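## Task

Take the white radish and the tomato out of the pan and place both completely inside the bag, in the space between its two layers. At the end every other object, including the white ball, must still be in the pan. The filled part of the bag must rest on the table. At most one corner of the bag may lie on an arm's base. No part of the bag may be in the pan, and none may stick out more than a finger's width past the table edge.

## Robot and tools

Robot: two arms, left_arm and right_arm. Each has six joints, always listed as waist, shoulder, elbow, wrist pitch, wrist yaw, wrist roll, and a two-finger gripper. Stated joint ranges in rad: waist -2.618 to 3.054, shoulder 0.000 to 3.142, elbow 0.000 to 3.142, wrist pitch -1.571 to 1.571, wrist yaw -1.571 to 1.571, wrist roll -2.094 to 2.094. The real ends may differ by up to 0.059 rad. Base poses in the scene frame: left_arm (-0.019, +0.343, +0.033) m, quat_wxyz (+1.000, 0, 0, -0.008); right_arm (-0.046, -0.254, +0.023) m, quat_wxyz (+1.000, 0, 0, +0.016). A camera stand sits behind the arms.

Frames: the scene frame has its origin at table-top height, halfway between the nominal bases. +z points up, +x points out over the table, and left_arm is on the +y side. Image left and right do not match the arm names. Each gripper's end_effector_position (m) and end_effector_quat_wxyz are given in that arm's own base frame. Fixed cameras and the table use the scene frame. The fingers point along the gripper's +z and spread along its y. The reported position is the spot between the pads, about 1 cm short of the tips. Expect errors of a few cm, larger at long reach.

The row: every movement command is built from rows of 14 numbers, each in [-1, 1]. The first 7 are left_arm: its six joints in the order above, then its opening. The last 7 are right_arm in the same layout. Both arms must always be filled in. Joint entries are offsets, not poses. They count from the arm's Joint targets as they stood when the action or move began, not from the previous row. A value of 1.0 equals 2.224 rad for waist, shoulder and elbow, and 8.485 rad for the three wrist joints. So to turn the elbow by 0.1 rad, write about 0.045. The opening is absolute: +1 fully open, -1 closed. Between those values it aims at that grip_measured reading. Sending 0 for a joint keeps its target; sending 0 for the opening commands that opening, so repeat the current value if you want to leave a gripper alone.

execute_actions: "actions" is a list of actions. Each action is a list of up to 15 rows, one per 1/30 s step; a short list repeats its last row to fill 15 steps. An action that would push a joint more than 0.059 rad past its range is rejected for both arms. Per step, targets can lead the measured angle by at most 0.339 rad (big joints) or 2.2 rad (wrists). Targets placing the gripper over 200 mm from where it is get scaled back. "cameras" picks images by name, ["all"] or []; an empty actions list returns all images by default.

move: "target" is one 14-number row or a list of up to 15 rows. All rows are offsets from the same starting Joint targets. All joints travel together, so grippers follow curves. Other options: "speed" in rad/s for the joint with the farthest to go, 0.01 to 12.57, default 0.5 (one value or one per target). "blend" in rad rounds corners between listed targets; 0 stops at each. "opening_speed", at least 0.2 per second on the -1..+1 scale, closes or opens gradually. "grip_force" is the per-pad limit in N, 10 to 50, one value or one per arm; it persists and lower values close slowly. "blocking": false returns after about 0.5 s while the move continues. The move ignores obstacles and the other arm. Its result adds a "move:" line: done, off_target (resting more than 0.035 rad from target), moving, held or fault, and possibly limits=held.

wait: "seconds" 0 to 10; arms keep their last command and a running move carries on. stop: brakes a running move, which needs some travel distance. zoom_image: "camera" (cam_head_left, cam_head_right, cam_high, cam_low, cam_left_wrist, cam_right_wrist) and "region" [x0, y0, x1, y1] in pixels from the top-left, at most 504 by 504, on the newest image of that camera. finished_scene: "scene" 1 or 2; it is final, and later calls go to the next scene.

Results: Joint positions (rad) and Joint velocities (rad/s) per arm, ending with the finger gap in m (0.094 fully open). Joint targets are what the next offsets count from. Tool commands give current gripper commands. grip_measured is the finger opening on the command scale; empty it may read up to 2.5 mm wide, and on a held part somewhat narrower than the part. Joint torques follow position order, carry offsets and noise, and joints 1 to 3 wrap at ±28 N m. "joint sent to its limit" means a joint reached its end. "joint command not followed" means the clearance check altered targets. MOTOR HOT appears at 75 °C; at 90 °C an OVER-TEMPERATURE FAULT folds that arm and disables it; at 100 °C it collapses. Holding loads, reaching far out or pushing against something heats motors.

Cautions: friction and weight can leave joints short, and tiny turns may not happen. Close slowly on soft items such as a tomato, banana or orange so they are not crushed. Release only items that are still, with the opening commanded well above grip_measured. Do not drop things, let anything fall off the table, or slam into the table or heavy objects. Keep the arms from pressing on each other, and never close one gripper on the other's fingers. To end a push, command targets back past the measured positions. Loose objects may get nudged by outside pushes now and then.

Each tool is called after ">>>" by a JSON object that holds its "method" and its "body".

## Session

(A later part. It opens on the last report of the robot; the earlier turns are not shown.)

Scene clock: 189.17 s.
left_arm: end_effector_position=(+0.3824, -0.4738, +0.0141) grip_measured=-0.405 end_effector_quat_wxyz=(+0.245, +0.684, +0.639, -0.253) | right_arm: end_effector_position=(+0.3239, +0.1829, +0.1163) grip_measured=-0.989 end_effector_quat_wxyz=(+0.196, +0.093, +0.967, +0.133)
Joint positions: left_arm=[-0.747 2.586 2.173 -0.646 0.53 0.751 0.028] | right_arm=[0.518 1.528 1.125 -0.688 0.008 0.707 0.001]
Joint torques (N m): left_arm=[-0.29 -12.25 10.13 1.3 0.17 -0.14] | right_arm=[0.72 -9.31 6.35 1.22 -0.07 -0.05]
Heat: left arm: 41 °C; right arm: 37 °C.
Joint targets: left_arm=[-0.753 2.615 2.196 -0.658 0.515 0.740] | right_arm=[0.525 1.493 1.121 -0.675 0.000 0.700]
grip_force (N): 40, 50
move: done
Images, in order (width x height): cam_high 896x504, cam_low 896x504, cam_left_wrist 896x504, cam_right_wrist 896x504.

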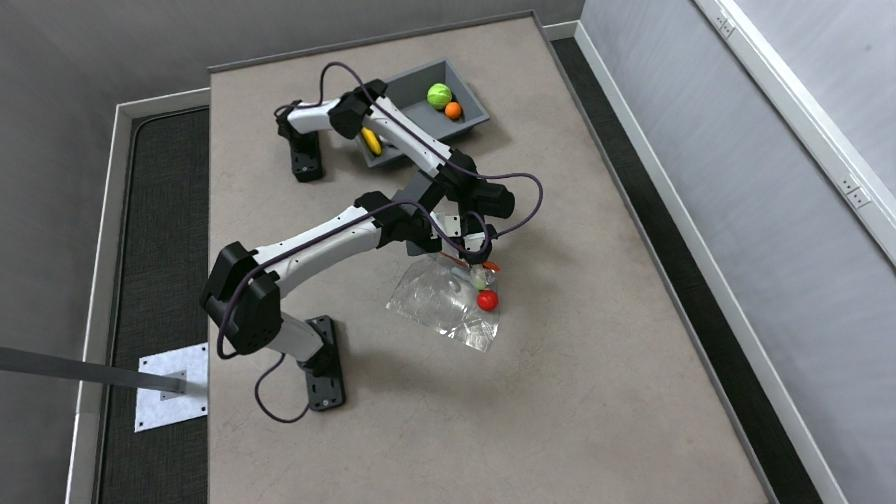

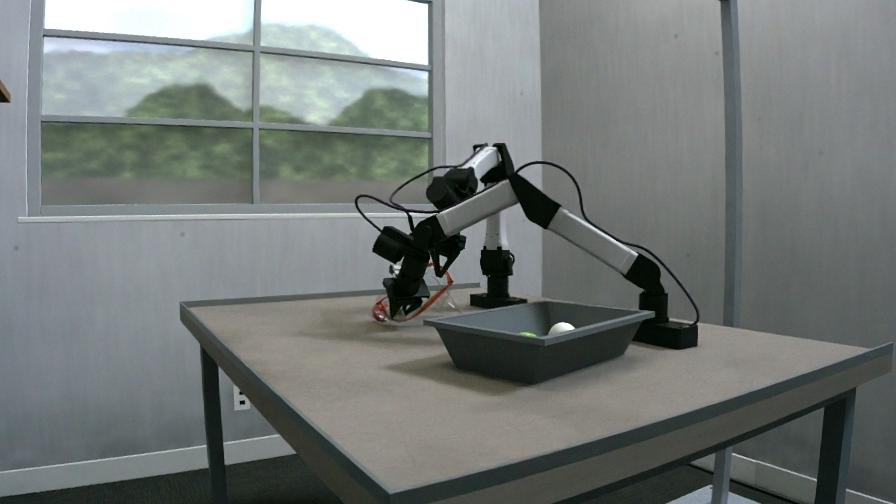

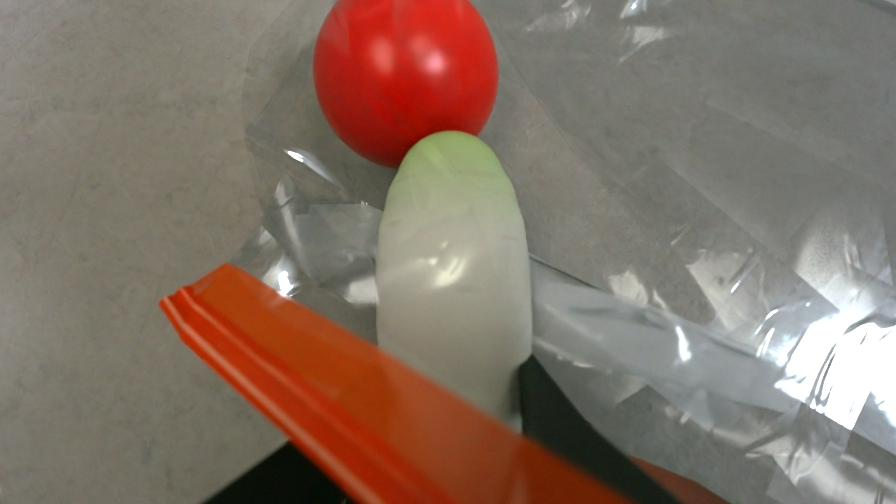

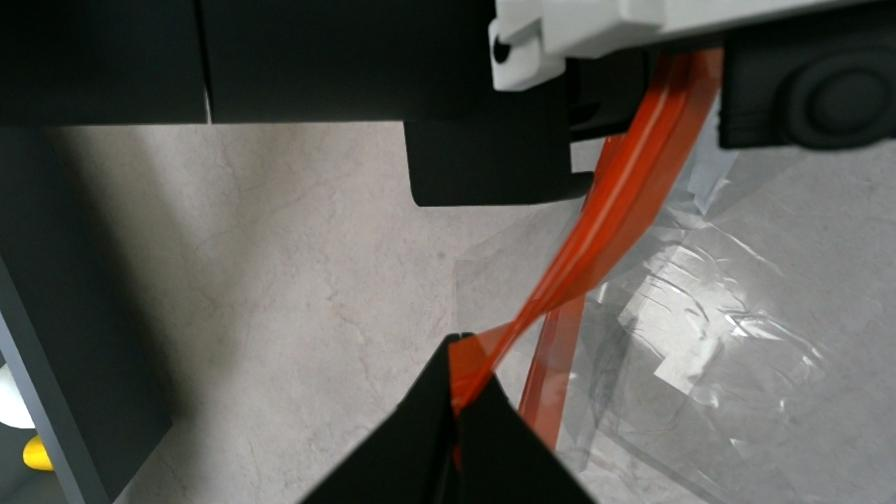

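>>> {"method": "move", "body": {"target": [[0,0,0,0,0,0,0.0,0,0,0,0,0,0,-1],[0.0243,-0.1646,-0.1506,-0.0038,0,0,0.0,0,0,0,0,0,0,-1],[0.0827,-0.2527,-0.2451,-0.0017,0,0,0.0,0,0,0,0,0,0,-1]], "speed": [0.3,0.3,0.4], "blend": [0,0.03,0], "opening_speed": 0.6, "cameras": ["cam_left_wrist","cam_low","cam_right_wrist","cam_high"]}}

>>> {"method": "zoom_image", "body": {"camera": "cam_low", "region": [340, 240, 520, 350]}}

Scene clock: 193.33 s.
left_arm: end_effector_position=(+0.3748, -0.3431, +0.0997) grip_measured=-0.002 end_effector_quat_wxyz=(+0.250, +0.623, +0.704, -0.231) | right_arm: end_effector_position=(+0.3243, +0.1832, +0.1172) grip_measured=-0.989 end_effector_quat_wxyz=(+0.198, +0.093, +0.966, +0.134)
Joint positions: left_arm=[-0.568 2.082 1.664 -0.675 0.527 0.751 0.047] | right_arm=[0.518 1.526 1.125 -0.686 0.008 0.707 0.001]
Joint torques (N m): left_arm=[0.16 -13.49 6.49 1.38 0.2 -0.14] | right_arm=[0.73 -9.14 6.34 1.2 -0.07 -0.05]
Heat: left arm: 43 °C; right arm: 38 °C.
Joint targets: left_arm=[-0.569 2.053 1.651 -0.673 0.515 0.740] | right_arm=[0.525 1.493 1.121 -0.675 0.000 0.700]
grip_force (N): 40, 50
move: done
Images, in order (width x height): cam_high 896x504, cam_low 896x504, cam_left_wrist 896x504, cam_right_wrist 896x504.

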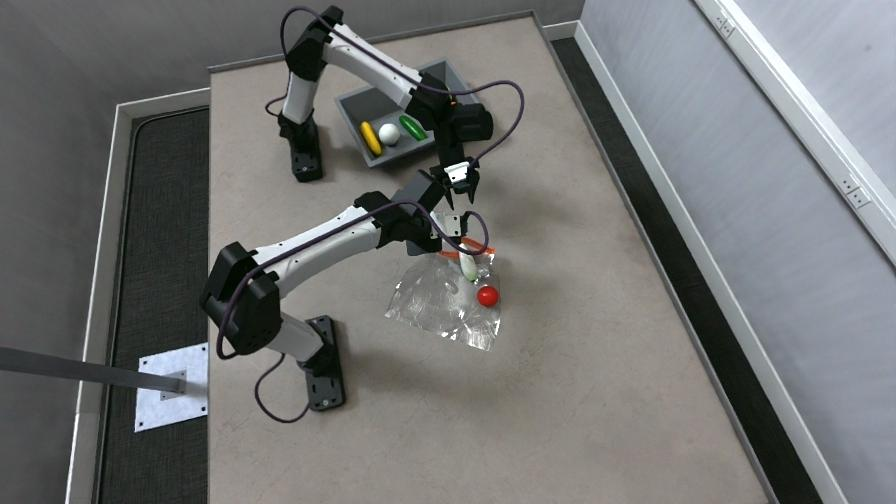

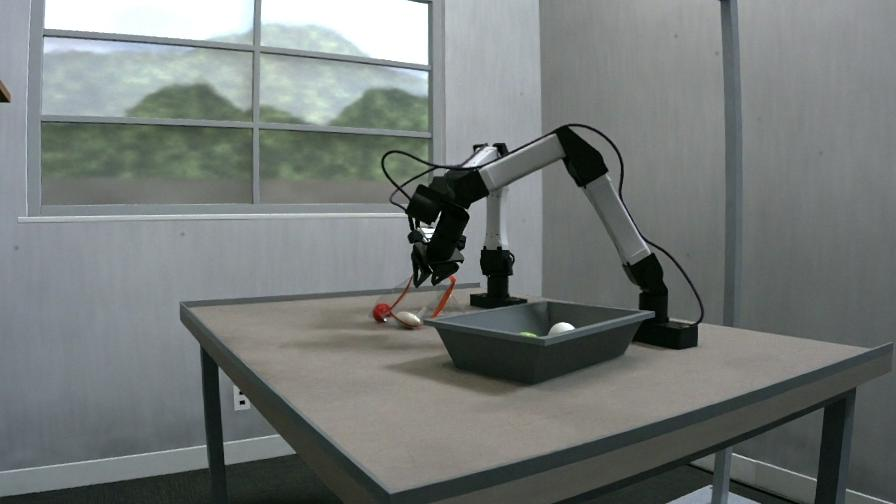

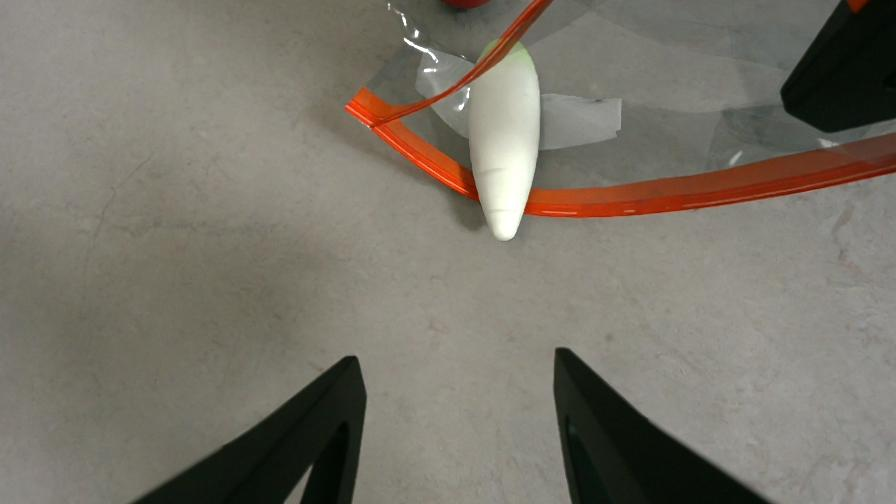

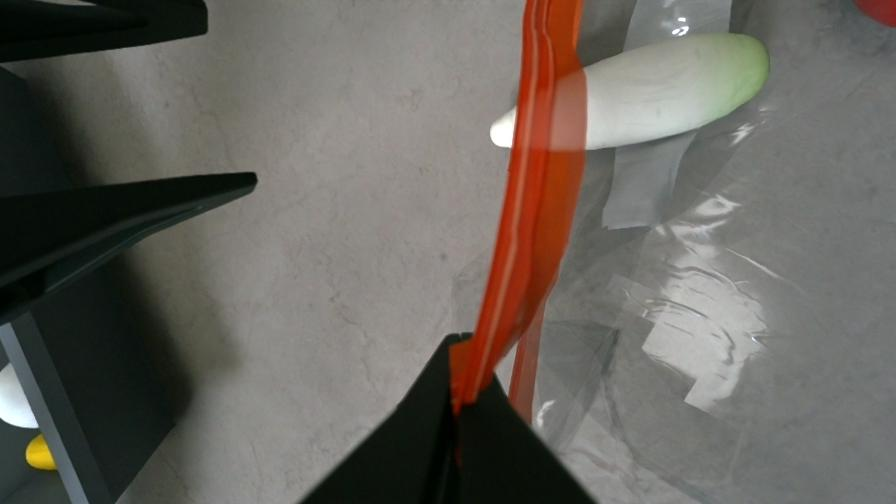

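Scaled by 2.800 from the camera's 896x504 image, which has a finer 1280x720 frame.

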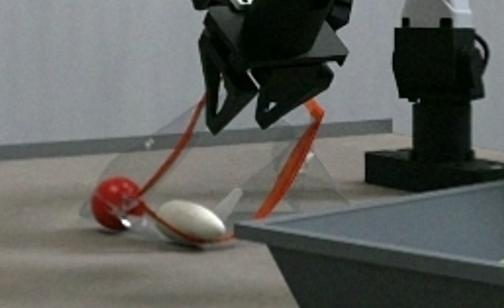

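>>> {"method": "move", "body": {"target": [[-0.0232,0.0433,-0.0479,0.0238,0,0,-1,0,0,0,0,0,0,-1],[-0.0281,0.0917,-0.0735,0.0432,0,0,-1,0,0,0,0,0,0,-1]], "speed": [0.5,0.3], "blend": [0.03,0], "cameras": ["cam_left_wrist","cam_low","cam_right_wrist"]}}

Scene clock: 196.47 s.
left_arm: end_effector_position=(+0.3665, -0.3723, +0.0037) grip_measured=-0.985 end_effector_quat_wxyz=(+0.261, +0.644, +0.679, -0.236) | right_arm: end_effector_position=(+0.3243, +0.1832, +0.1172) grip_measured=-0.989 end_effector_quat_wxyz=(+0.198, +0.093, +0.966, +0.134)
Joint positions: left_arm=[-0.625 2.239 1.496 -0.313 0.527 0.751 0.001] | right_arm=[0.518 1.526 1.125 -0.686 0.008 0.707 0.001]
Joint torques (N m): left_arm=[-0.31 -10.47 6.26 1.51 0.2 -0.14] | right_arm=[0.72 -9.13 6.35 1.21 -0.07 -0.04]
Heat: left arm: 43 °C; right arm: 38 °C.
Joint targets: left_arm=[-0.632 2.257 1.488 -0.306 0.515 0.740] | right_arm=[0.525 1.493 1.121 -0.675 0.000 0.700]
grip_force (N): 40, 50
move: done
Images, in order (width x height): cam_low 896x504, cam_left_wrist 896x504, cam_right_wrist 896x504.

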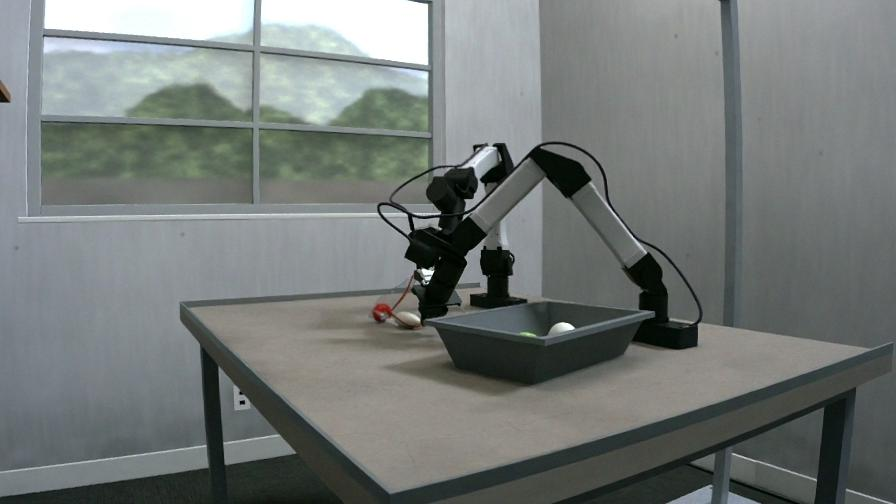

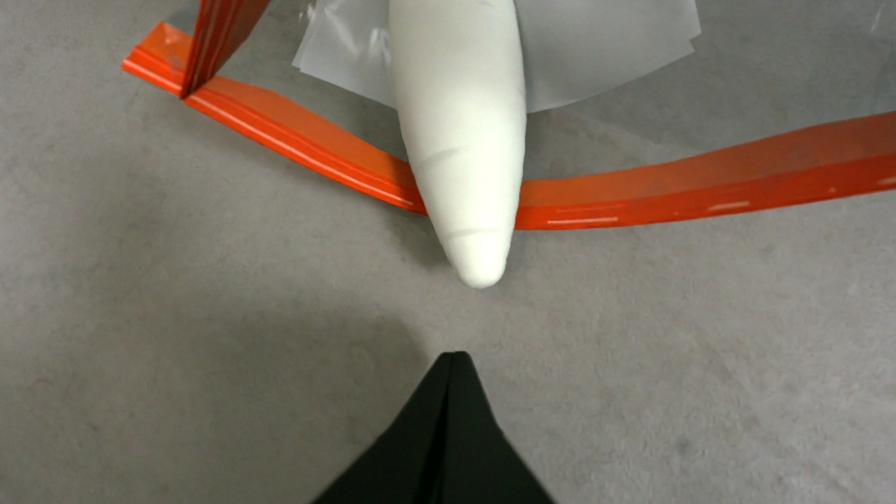

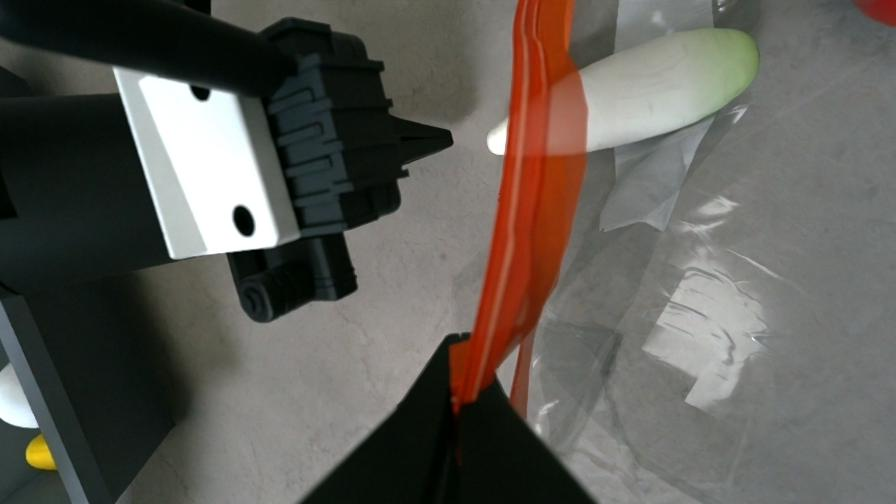

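>>> {"method": "move", "body": {"target": [[-0.0058,-0.0017,-0.0032,0.0003,0,0,-1,0,0,0,0,0,0,-1],[-0.0318,0.0554,0.1017,-0.0123,0,0,-1,0,0,0,0,0,0,-1],[-0.0554,0.1367,0.2535,-0.0307,0,0,-1,0,0,0,0,0,0,-1]], "speed": [0.3,0.25,0.25], "blend": [0.005,0.03,0], "cameras": ["cam_left_wrist","cam_low","cam_right_wrist","cam_high"]}}

>>> {"method": "zoom_image", "body": {"camera": "cam_low", "region": [340, 240, 520, 350]}}

Scene clock: 199.93 s.
left_arm: end_effector_position=(+0.3734, -0.4660, +0.0035) grip_measured=-0.985 end_effector_quat_wxyz=(+0.246, +0.684, +0.638, -0.251) | right_arm: end_effector_position=(+0.3238, +0.1829, +0.1169) grip_measured=-0.989 end_effector_quat_wxyz=(+0.197, +0.093, +0.967, +0.134)
Joint positions: left_arm=[-0.748 2.533 2.029 -0.551 0.527 0.75 0.001] | right_arm=[0.518 1.526 1.125 -0.689 0.007 0.707 0.001]
Joint torques (N m): left_arm=[-0.23 -11.95 9.91 1.26 0.2 -0.14] | right_arm=[0.72 -9.13 6.37 1.23 -0.06 -0.05]
Heat: left arm: 43 °C; right arm: 38 °C.
Joint targets: left_arm=[-0.755 2.561 2.052 -0.566 0.515 0.740] | right_arm=[0.525 1.493 1.121 -0.675 0.000 0.700]
grip_force (N): 40, 50
move: done
Images, in order (width x height): cam_high 896x504, cam_low 896x504, cam_left_wrist 896x504, cam_right_wrist 896x504.

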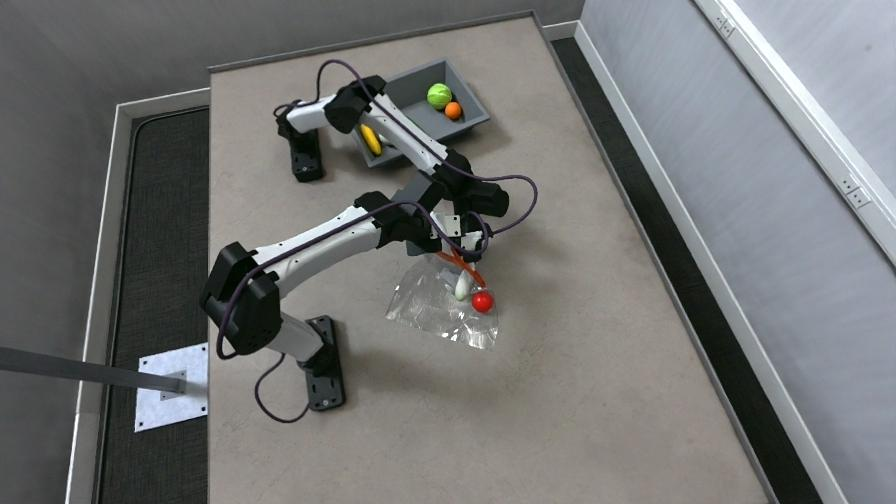

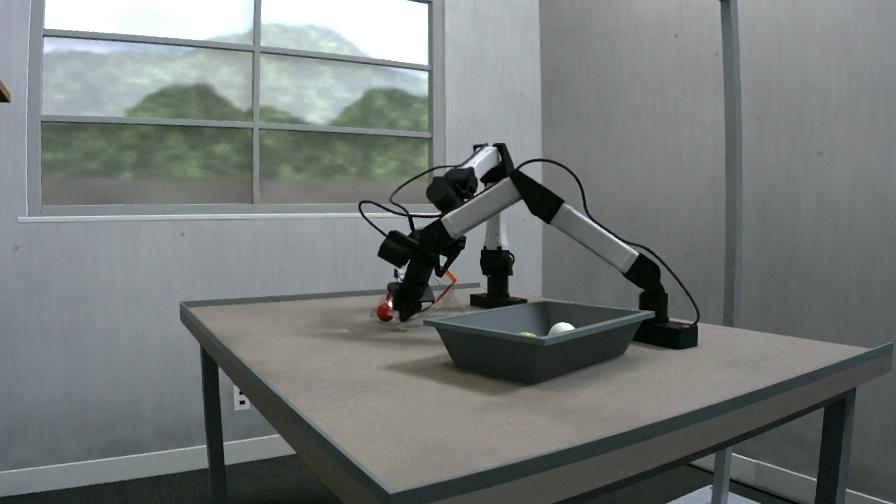

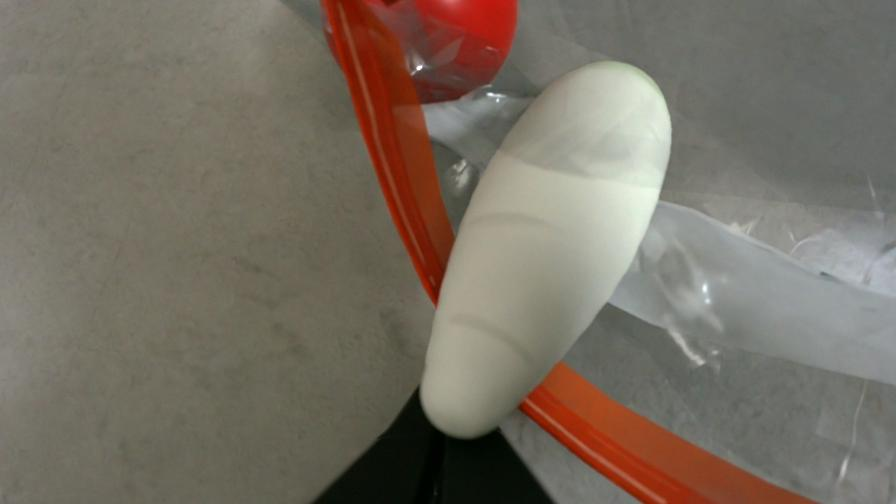

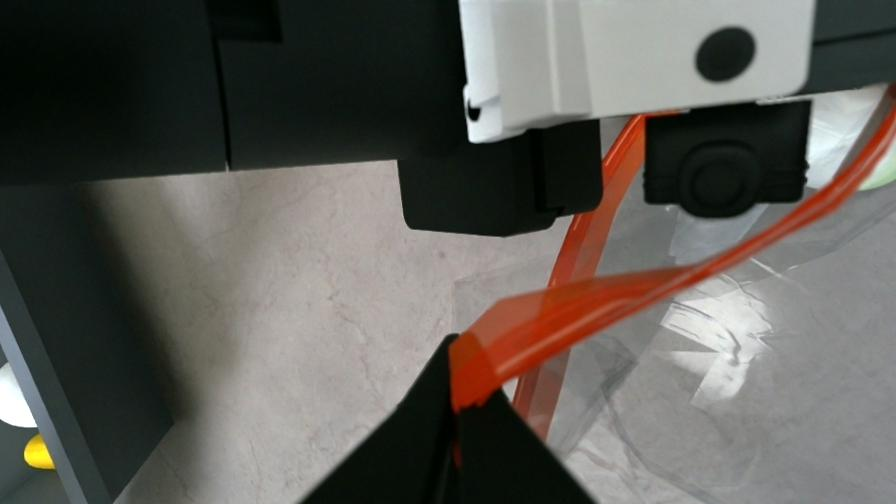

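Scaled by 2.800 from the camera's 896x504 image, which has a finer 1280x720 frame.

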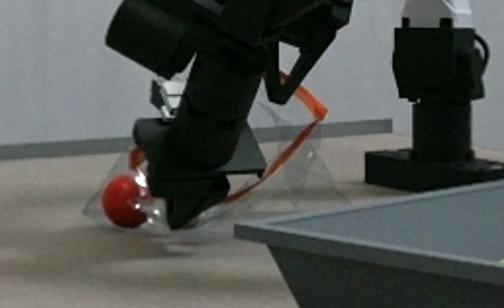

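>>> {"method": "move", "body": {"target": [[0.0252,-0.1403,-0.0859,-0.0146,0,0,-1,0,0,0,0,0,0,-1],[0.0836,-0.2284,-0.1803,-0.0125,0,0,-1,0,0,0,0,0,0,-1]], "speed": [0.3,0.4], "blend": [0.03,0], "cameras": ["cam_left_wrist","cam_low","cam_right_wrist"]}}

>>> {"method": "zoom_image", "body": {"camera": "cam_low", "region": [340, 240, 520, 350]}}

Scene clock: 202.97 s.
left_arm: end_effector_position=(+0.3760, -0.3426, +0.0996) grip_measured=-0.985 end_effector_quat_wxyz=(+0.252, +0.623, +0.704, -0.229) | right_arm: end_effector_position=(+0.3243, +0.1832, +0.1176) grip_measured=-0.989 end_effector_quat_wxyz=(+0.199, +0.092, +0.966, +0.135)
Joint positions: left_arm=[-0.567 2.082 1.663 -0.672 0.524 0.75 0.001] | right_arm=[0.518 1.525 1.125 -0.686 0.007 0.706 0.001]
Joint torques (N m): left_arm=[0.09 -13.52 6.52 1.36 0.24 -0.13] | right_arm=[0.73 -9.01 6.35 1.21 -0.06 -0.04]
Heat: left arm: 45 °C; right arm: 38 °C.
Joint targets: left_arm=[-0.569 2.053 1.651 -0.672 0.515 0.740] | right_arm=[0.525 1.494 1.121 -0.675 0.000 0.700]
grip_force (N): 40, 50
move: done
Images, in order (width x height): cam_low 896x504, cam_left_wrist 896x504, cam_right_wrist 896x504.

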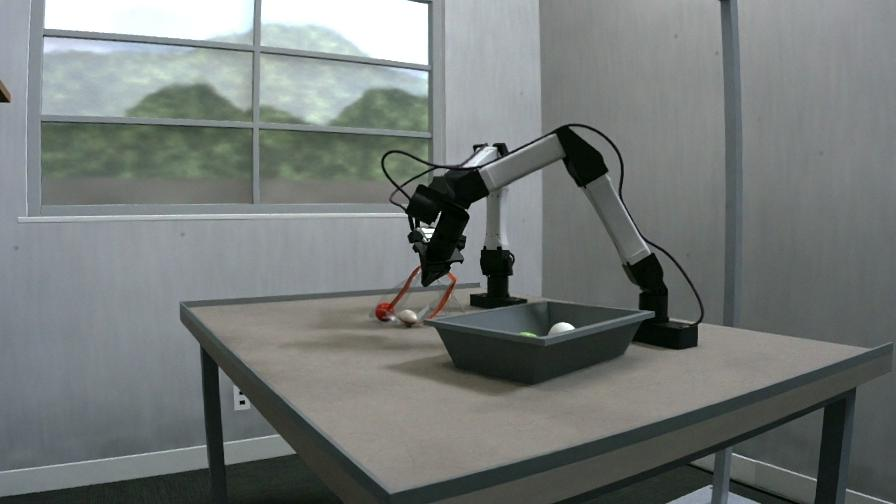

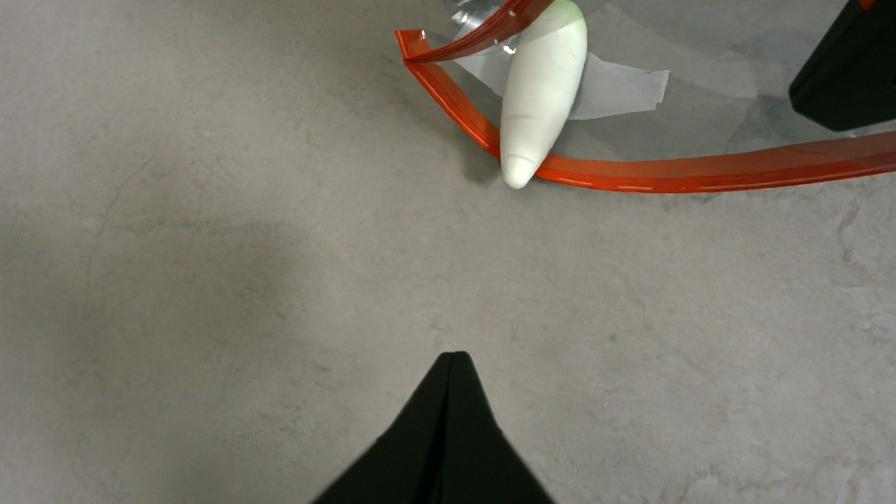

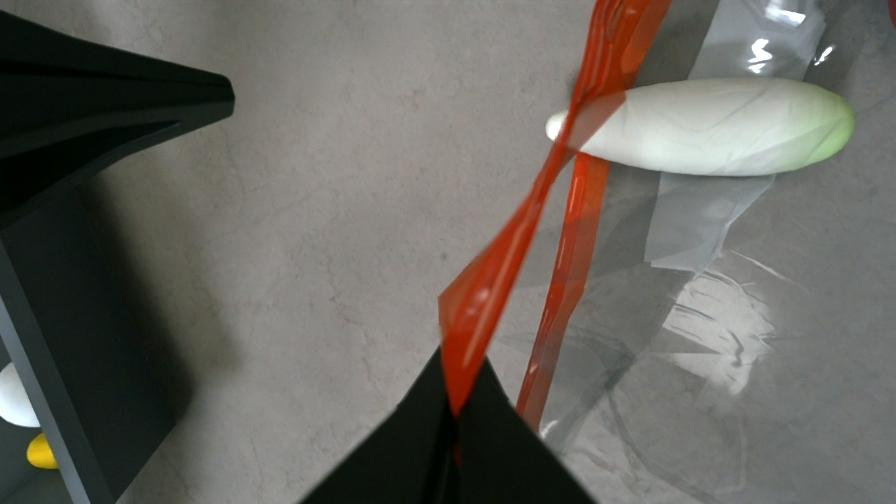

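Scaled by 2.800 from the camera's 896x504 image, which has a finer 1280x720 frame.

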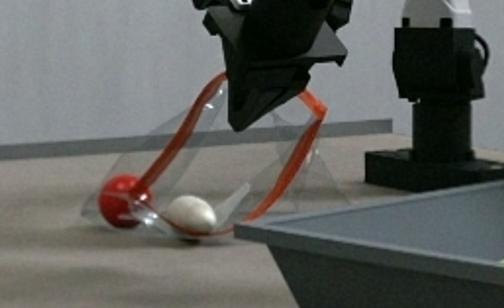

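>>> {"method": "move", "body": {"target": [0,0,0,0,0,0,-1,-0.0157,0.0474,0.1929,-0.038,0,0,-1], "speed": 0.25, "cameras": ["cam_left_wrist","cam_low","cam_right_wrist"]}}

>>> {"method": "zoom_image", "body": {"camera": "cam_low", "region": [340, 240, 520, 350]}}

Scene clock: 205.67 s.
left_arm: end_effector_position=(+0.3760, -0.3426, +0.0996) grip_measured=-0.985 end_effector_quat_wxyz=(+0.252, +0.623, +0.704, -0.229) | right_arm: end_effector_position=(+0.3457, +0.1856, +0.2045) grip_measured=-0.989 end_effector_quat_wxyz=(+0.209, +0.102, +0.963, +0.139)
Joint positions: left_arm=[-0.567 2.082 1.663 -0.672 0.524 0.75 0.001] | right_arm=[0.496 1.585 1.52 -1 0.007 0.706 0.001]
Joint torques (N m): left_arm=[0.09 -13.52 6.5 1.36 0.23 -0.13] | right_arm=[-0.54 -5.57 9.57 1.19 -0.06 -0.04]
Heat: left arm: 45 °C; right arm: 38 °C.
Joint targets: left_arm=[-0.569 2.053 1.651 -0.672 0.515 0.740] | right_arm=[0.490 1.599 1.550 -0.997 0.000 0.700]
grip_force (N): 40, 50
move: done
Images, in order (width x height): cam_low 896x504, cam_left_wrist 896x504, cam_right_wrist 896x504.

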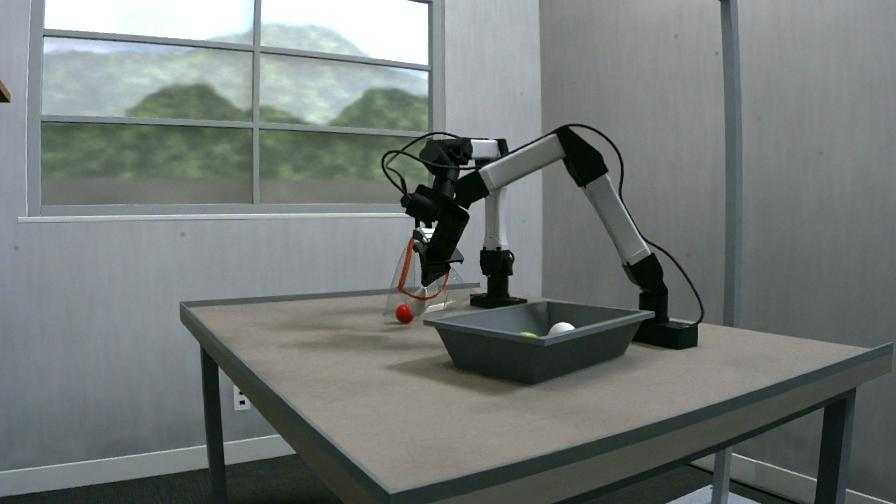

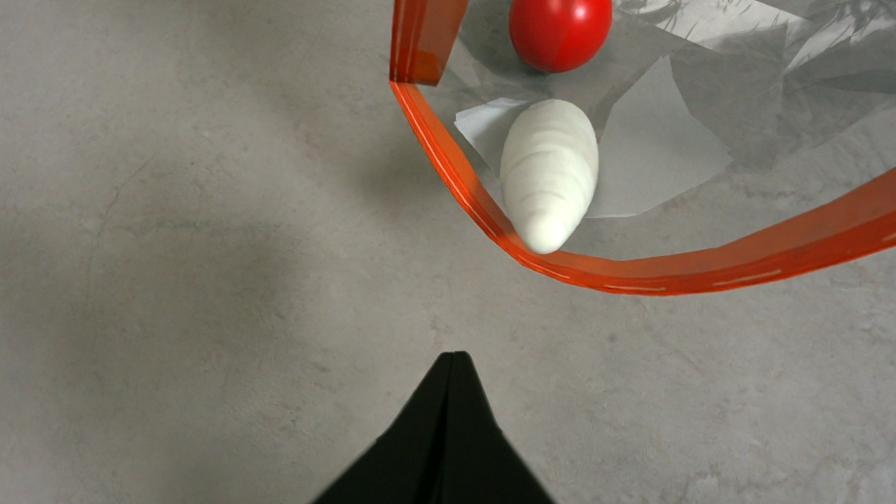

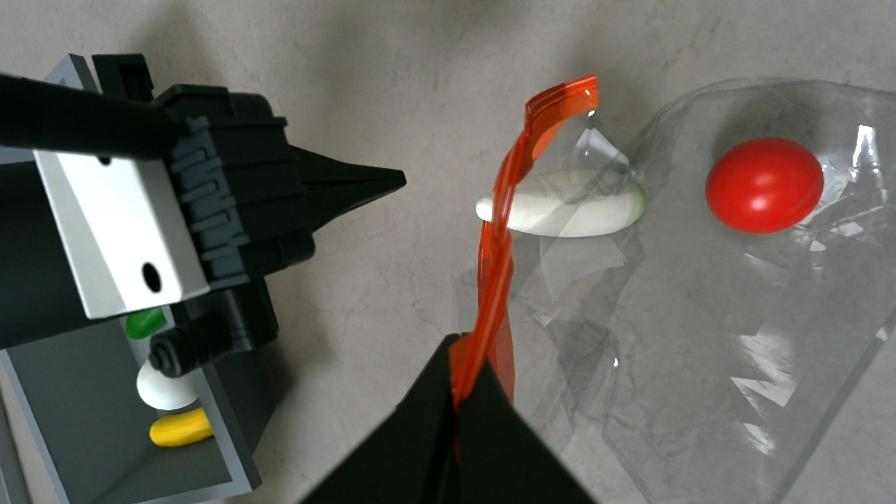

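Scaled by 2.800 from the camera's 896x504 image, which has a finer 1280x720 frame.

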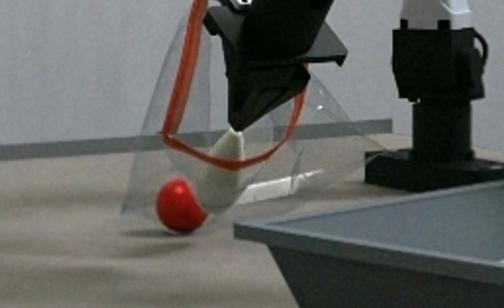

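>>> {"method": "move", "body": {"target": [[0.1,-0.0618,-0.0143,-0.0254,0,0,-1,-0.005,0.005,0.03,-0.007,0,0,-1],[0.2963,-0.1835,-0.0423,-0.0754,0,0,-1,-0.0252,0.0228,0.1569,-0.0352,0,0,-1]], "speed": 0.4, "blend": [0.05,0], "cameras": ["cam_head_left","cam_low","cam_right_wrist","cam_high"]}}

>>> {"method": "zoom_image", "body": {"camera": "cam_low", "region": [340, 210, 520, 340]}}

Scene clock: 208.63 s.
left_arm: end_effector_position=(+0.3403, -0.0571, +0.1926) grip_measured=-0.985 end_effector_quat_wxyz=(+0.184, +0.334, +0.902, -0.200) | right_arm: end_effector_position=(+0.3459, +0.1615, +0.2753) grip_measured=-0.989 end_effector_quat_wxyz=(+0.212, +0.129, +0.960, +0.133)
Joint positions: left_arm=[0.089 1.663 1.571 -1.299 0.524 0.75 0.001] | right_arm=[0.44 1.636 1.871 -1.3 0.007 0.706 0.001]
Joint torques (N m): left_arm=[0.35 -8.57 5.83 0.6 0.26 -0.13] | right_arm=[-0.58 -5.5 8.83 1.19 -0.07 -0.04]
Heat: left arm: 45 °C; right arm: 38 °C.
Joint targets: left_arm=[0.090 1.645 1.557 -1.312 0.515 0.740] | right_arm=[0.434 1.650 1.899 -1.296 0.000 0.700]
grip_force (N): 40, 50
move: done
Images, in order (width x height): cam_head_left 896x504, cam_high 896x504, cam_low 896x504, cam_right_wrist 896x504.

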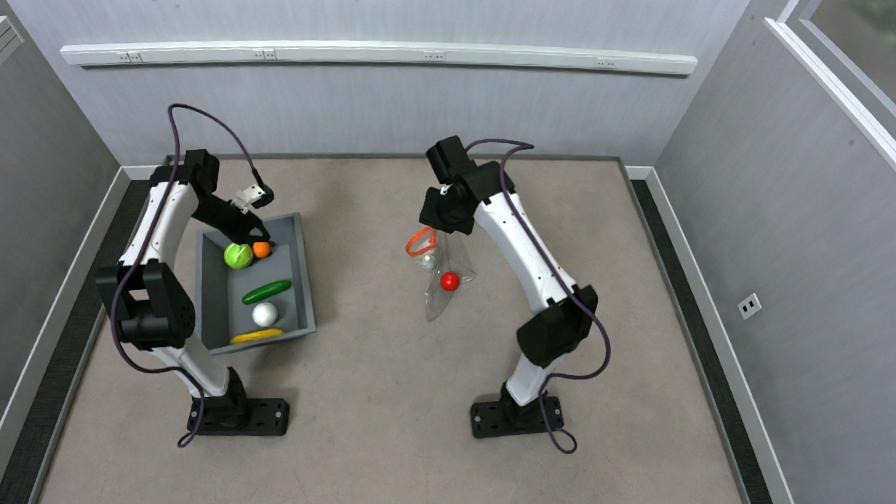

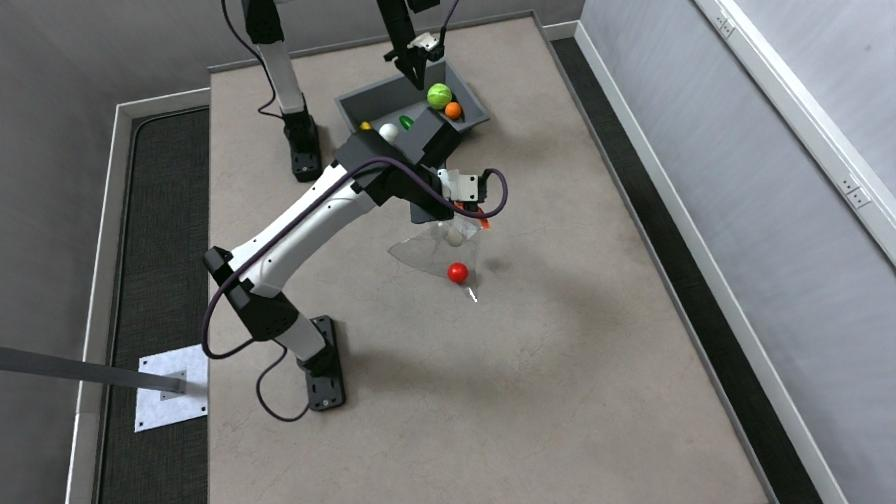

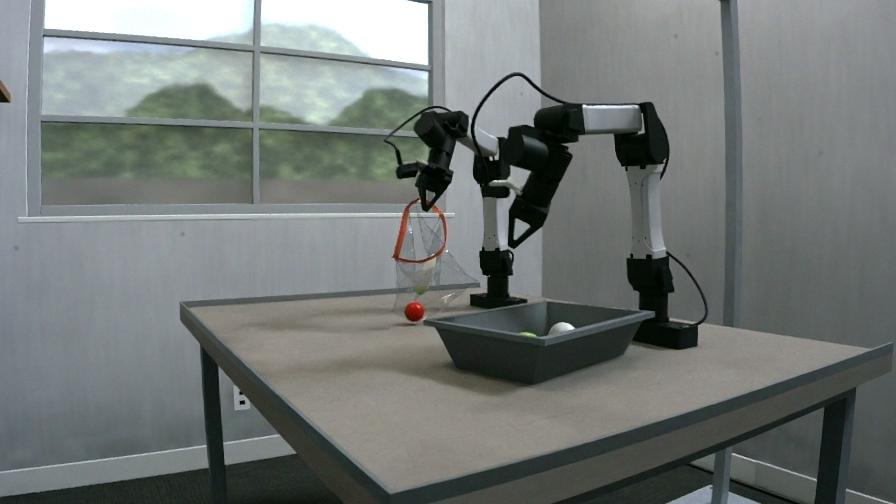

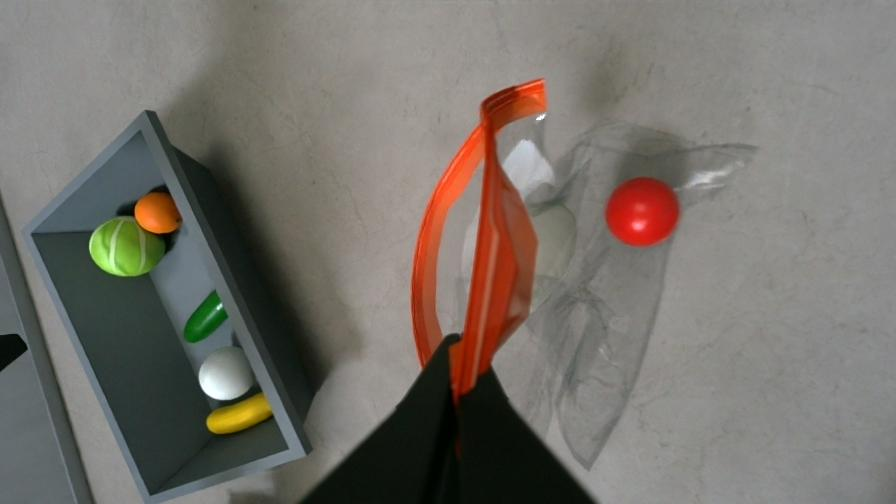

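Scaled by 2.800 from the camera's 896x504 image, which has a finer 1280x720 frame.

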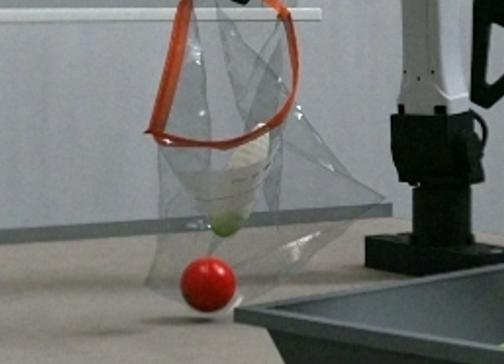

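>>> {"method": "move", "body": {"target": [0,0,0,0,0,0,-1,0,0.071,0.1965,-0.0311,0,0,-1], "speed": 0.4, "cameras": ["cam_low","cam_right_wrist","cam_high"]}}

>>> {"method": "zoom_image", "body": {"camera": "cam_low", "region": [340, 180, 520, 340]}}

Scene clock: 210.83 s.
left_arm: end_effector_position=(+0.3402, -0.0571, +0.1926) grip_measured=-0.985 end_effector_quat_wxyz=(+0.184, +0.334, +0.902, -0.200) | right_arm: end_effector_position=(+0.3498, +0.1634, +0.3288) grip_measured=-0.989 end_effector_quat_wxyz=(+0.219, +0.129, +0.958, +0.137)
Joint positions: left_arm=[0.089 1.663 1.571 -1.299 0.524 0.75 0.001] | right_arm=[0.44 1.795 2.31 -1.564 0.007 0.706 0.001]
Joint torques (N m): left_arm=[0.31 -8.51 5.87 0.62 0.26 -0.12] | right_arm=[-0.57 -6.11 7.66 1.16 -0.06 -0.03]
Heat: left arm: 45 °C; right arm: 38 °C.
Joint targets: left_arm=[0.090 1.645 1.557 -1.312 0.515 0.740] | right_arm=[0.434 1.807 2.336 -1.560 0.000 0.700]
grip_force (N): 40, 50
move: done
Images, in order (width x height): cam_high 896x504, cam_low 896x504, cam_right_wrist 896x504.

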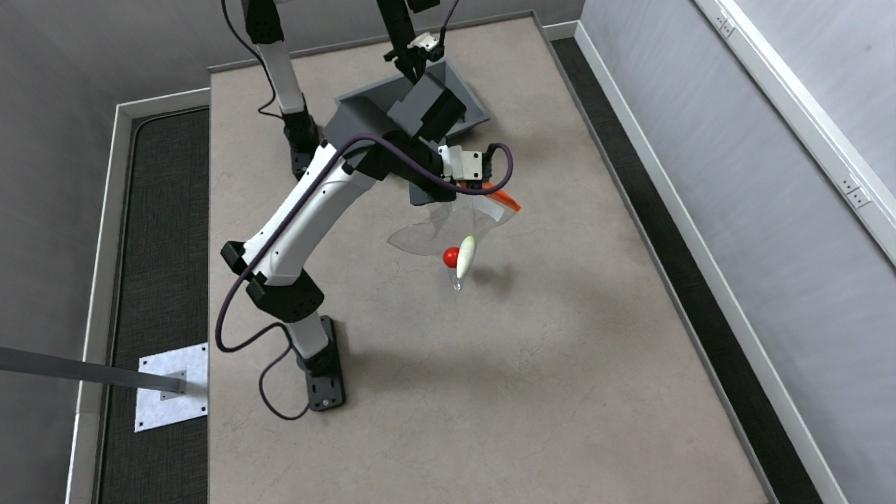

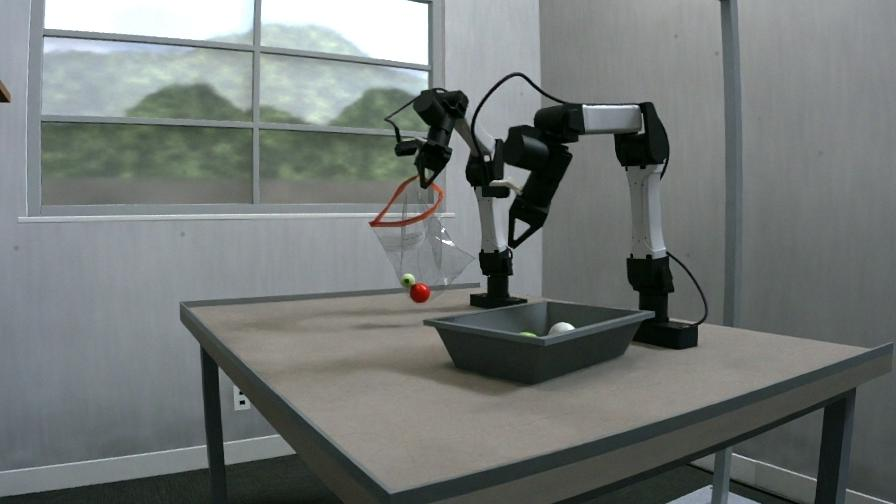

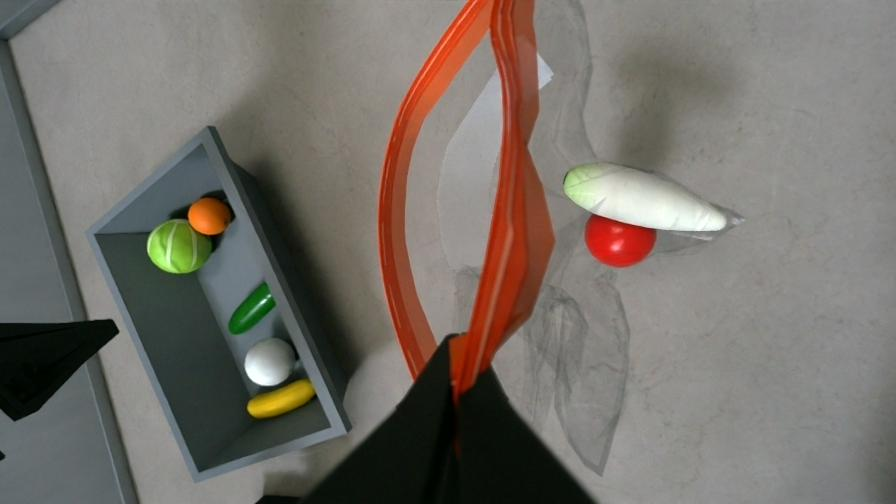

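Scaled by 2.800 from the camera's 896x504 image, which has a finer 1280x720 frame.

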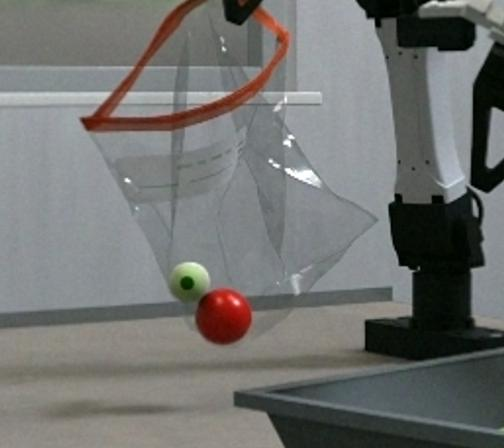

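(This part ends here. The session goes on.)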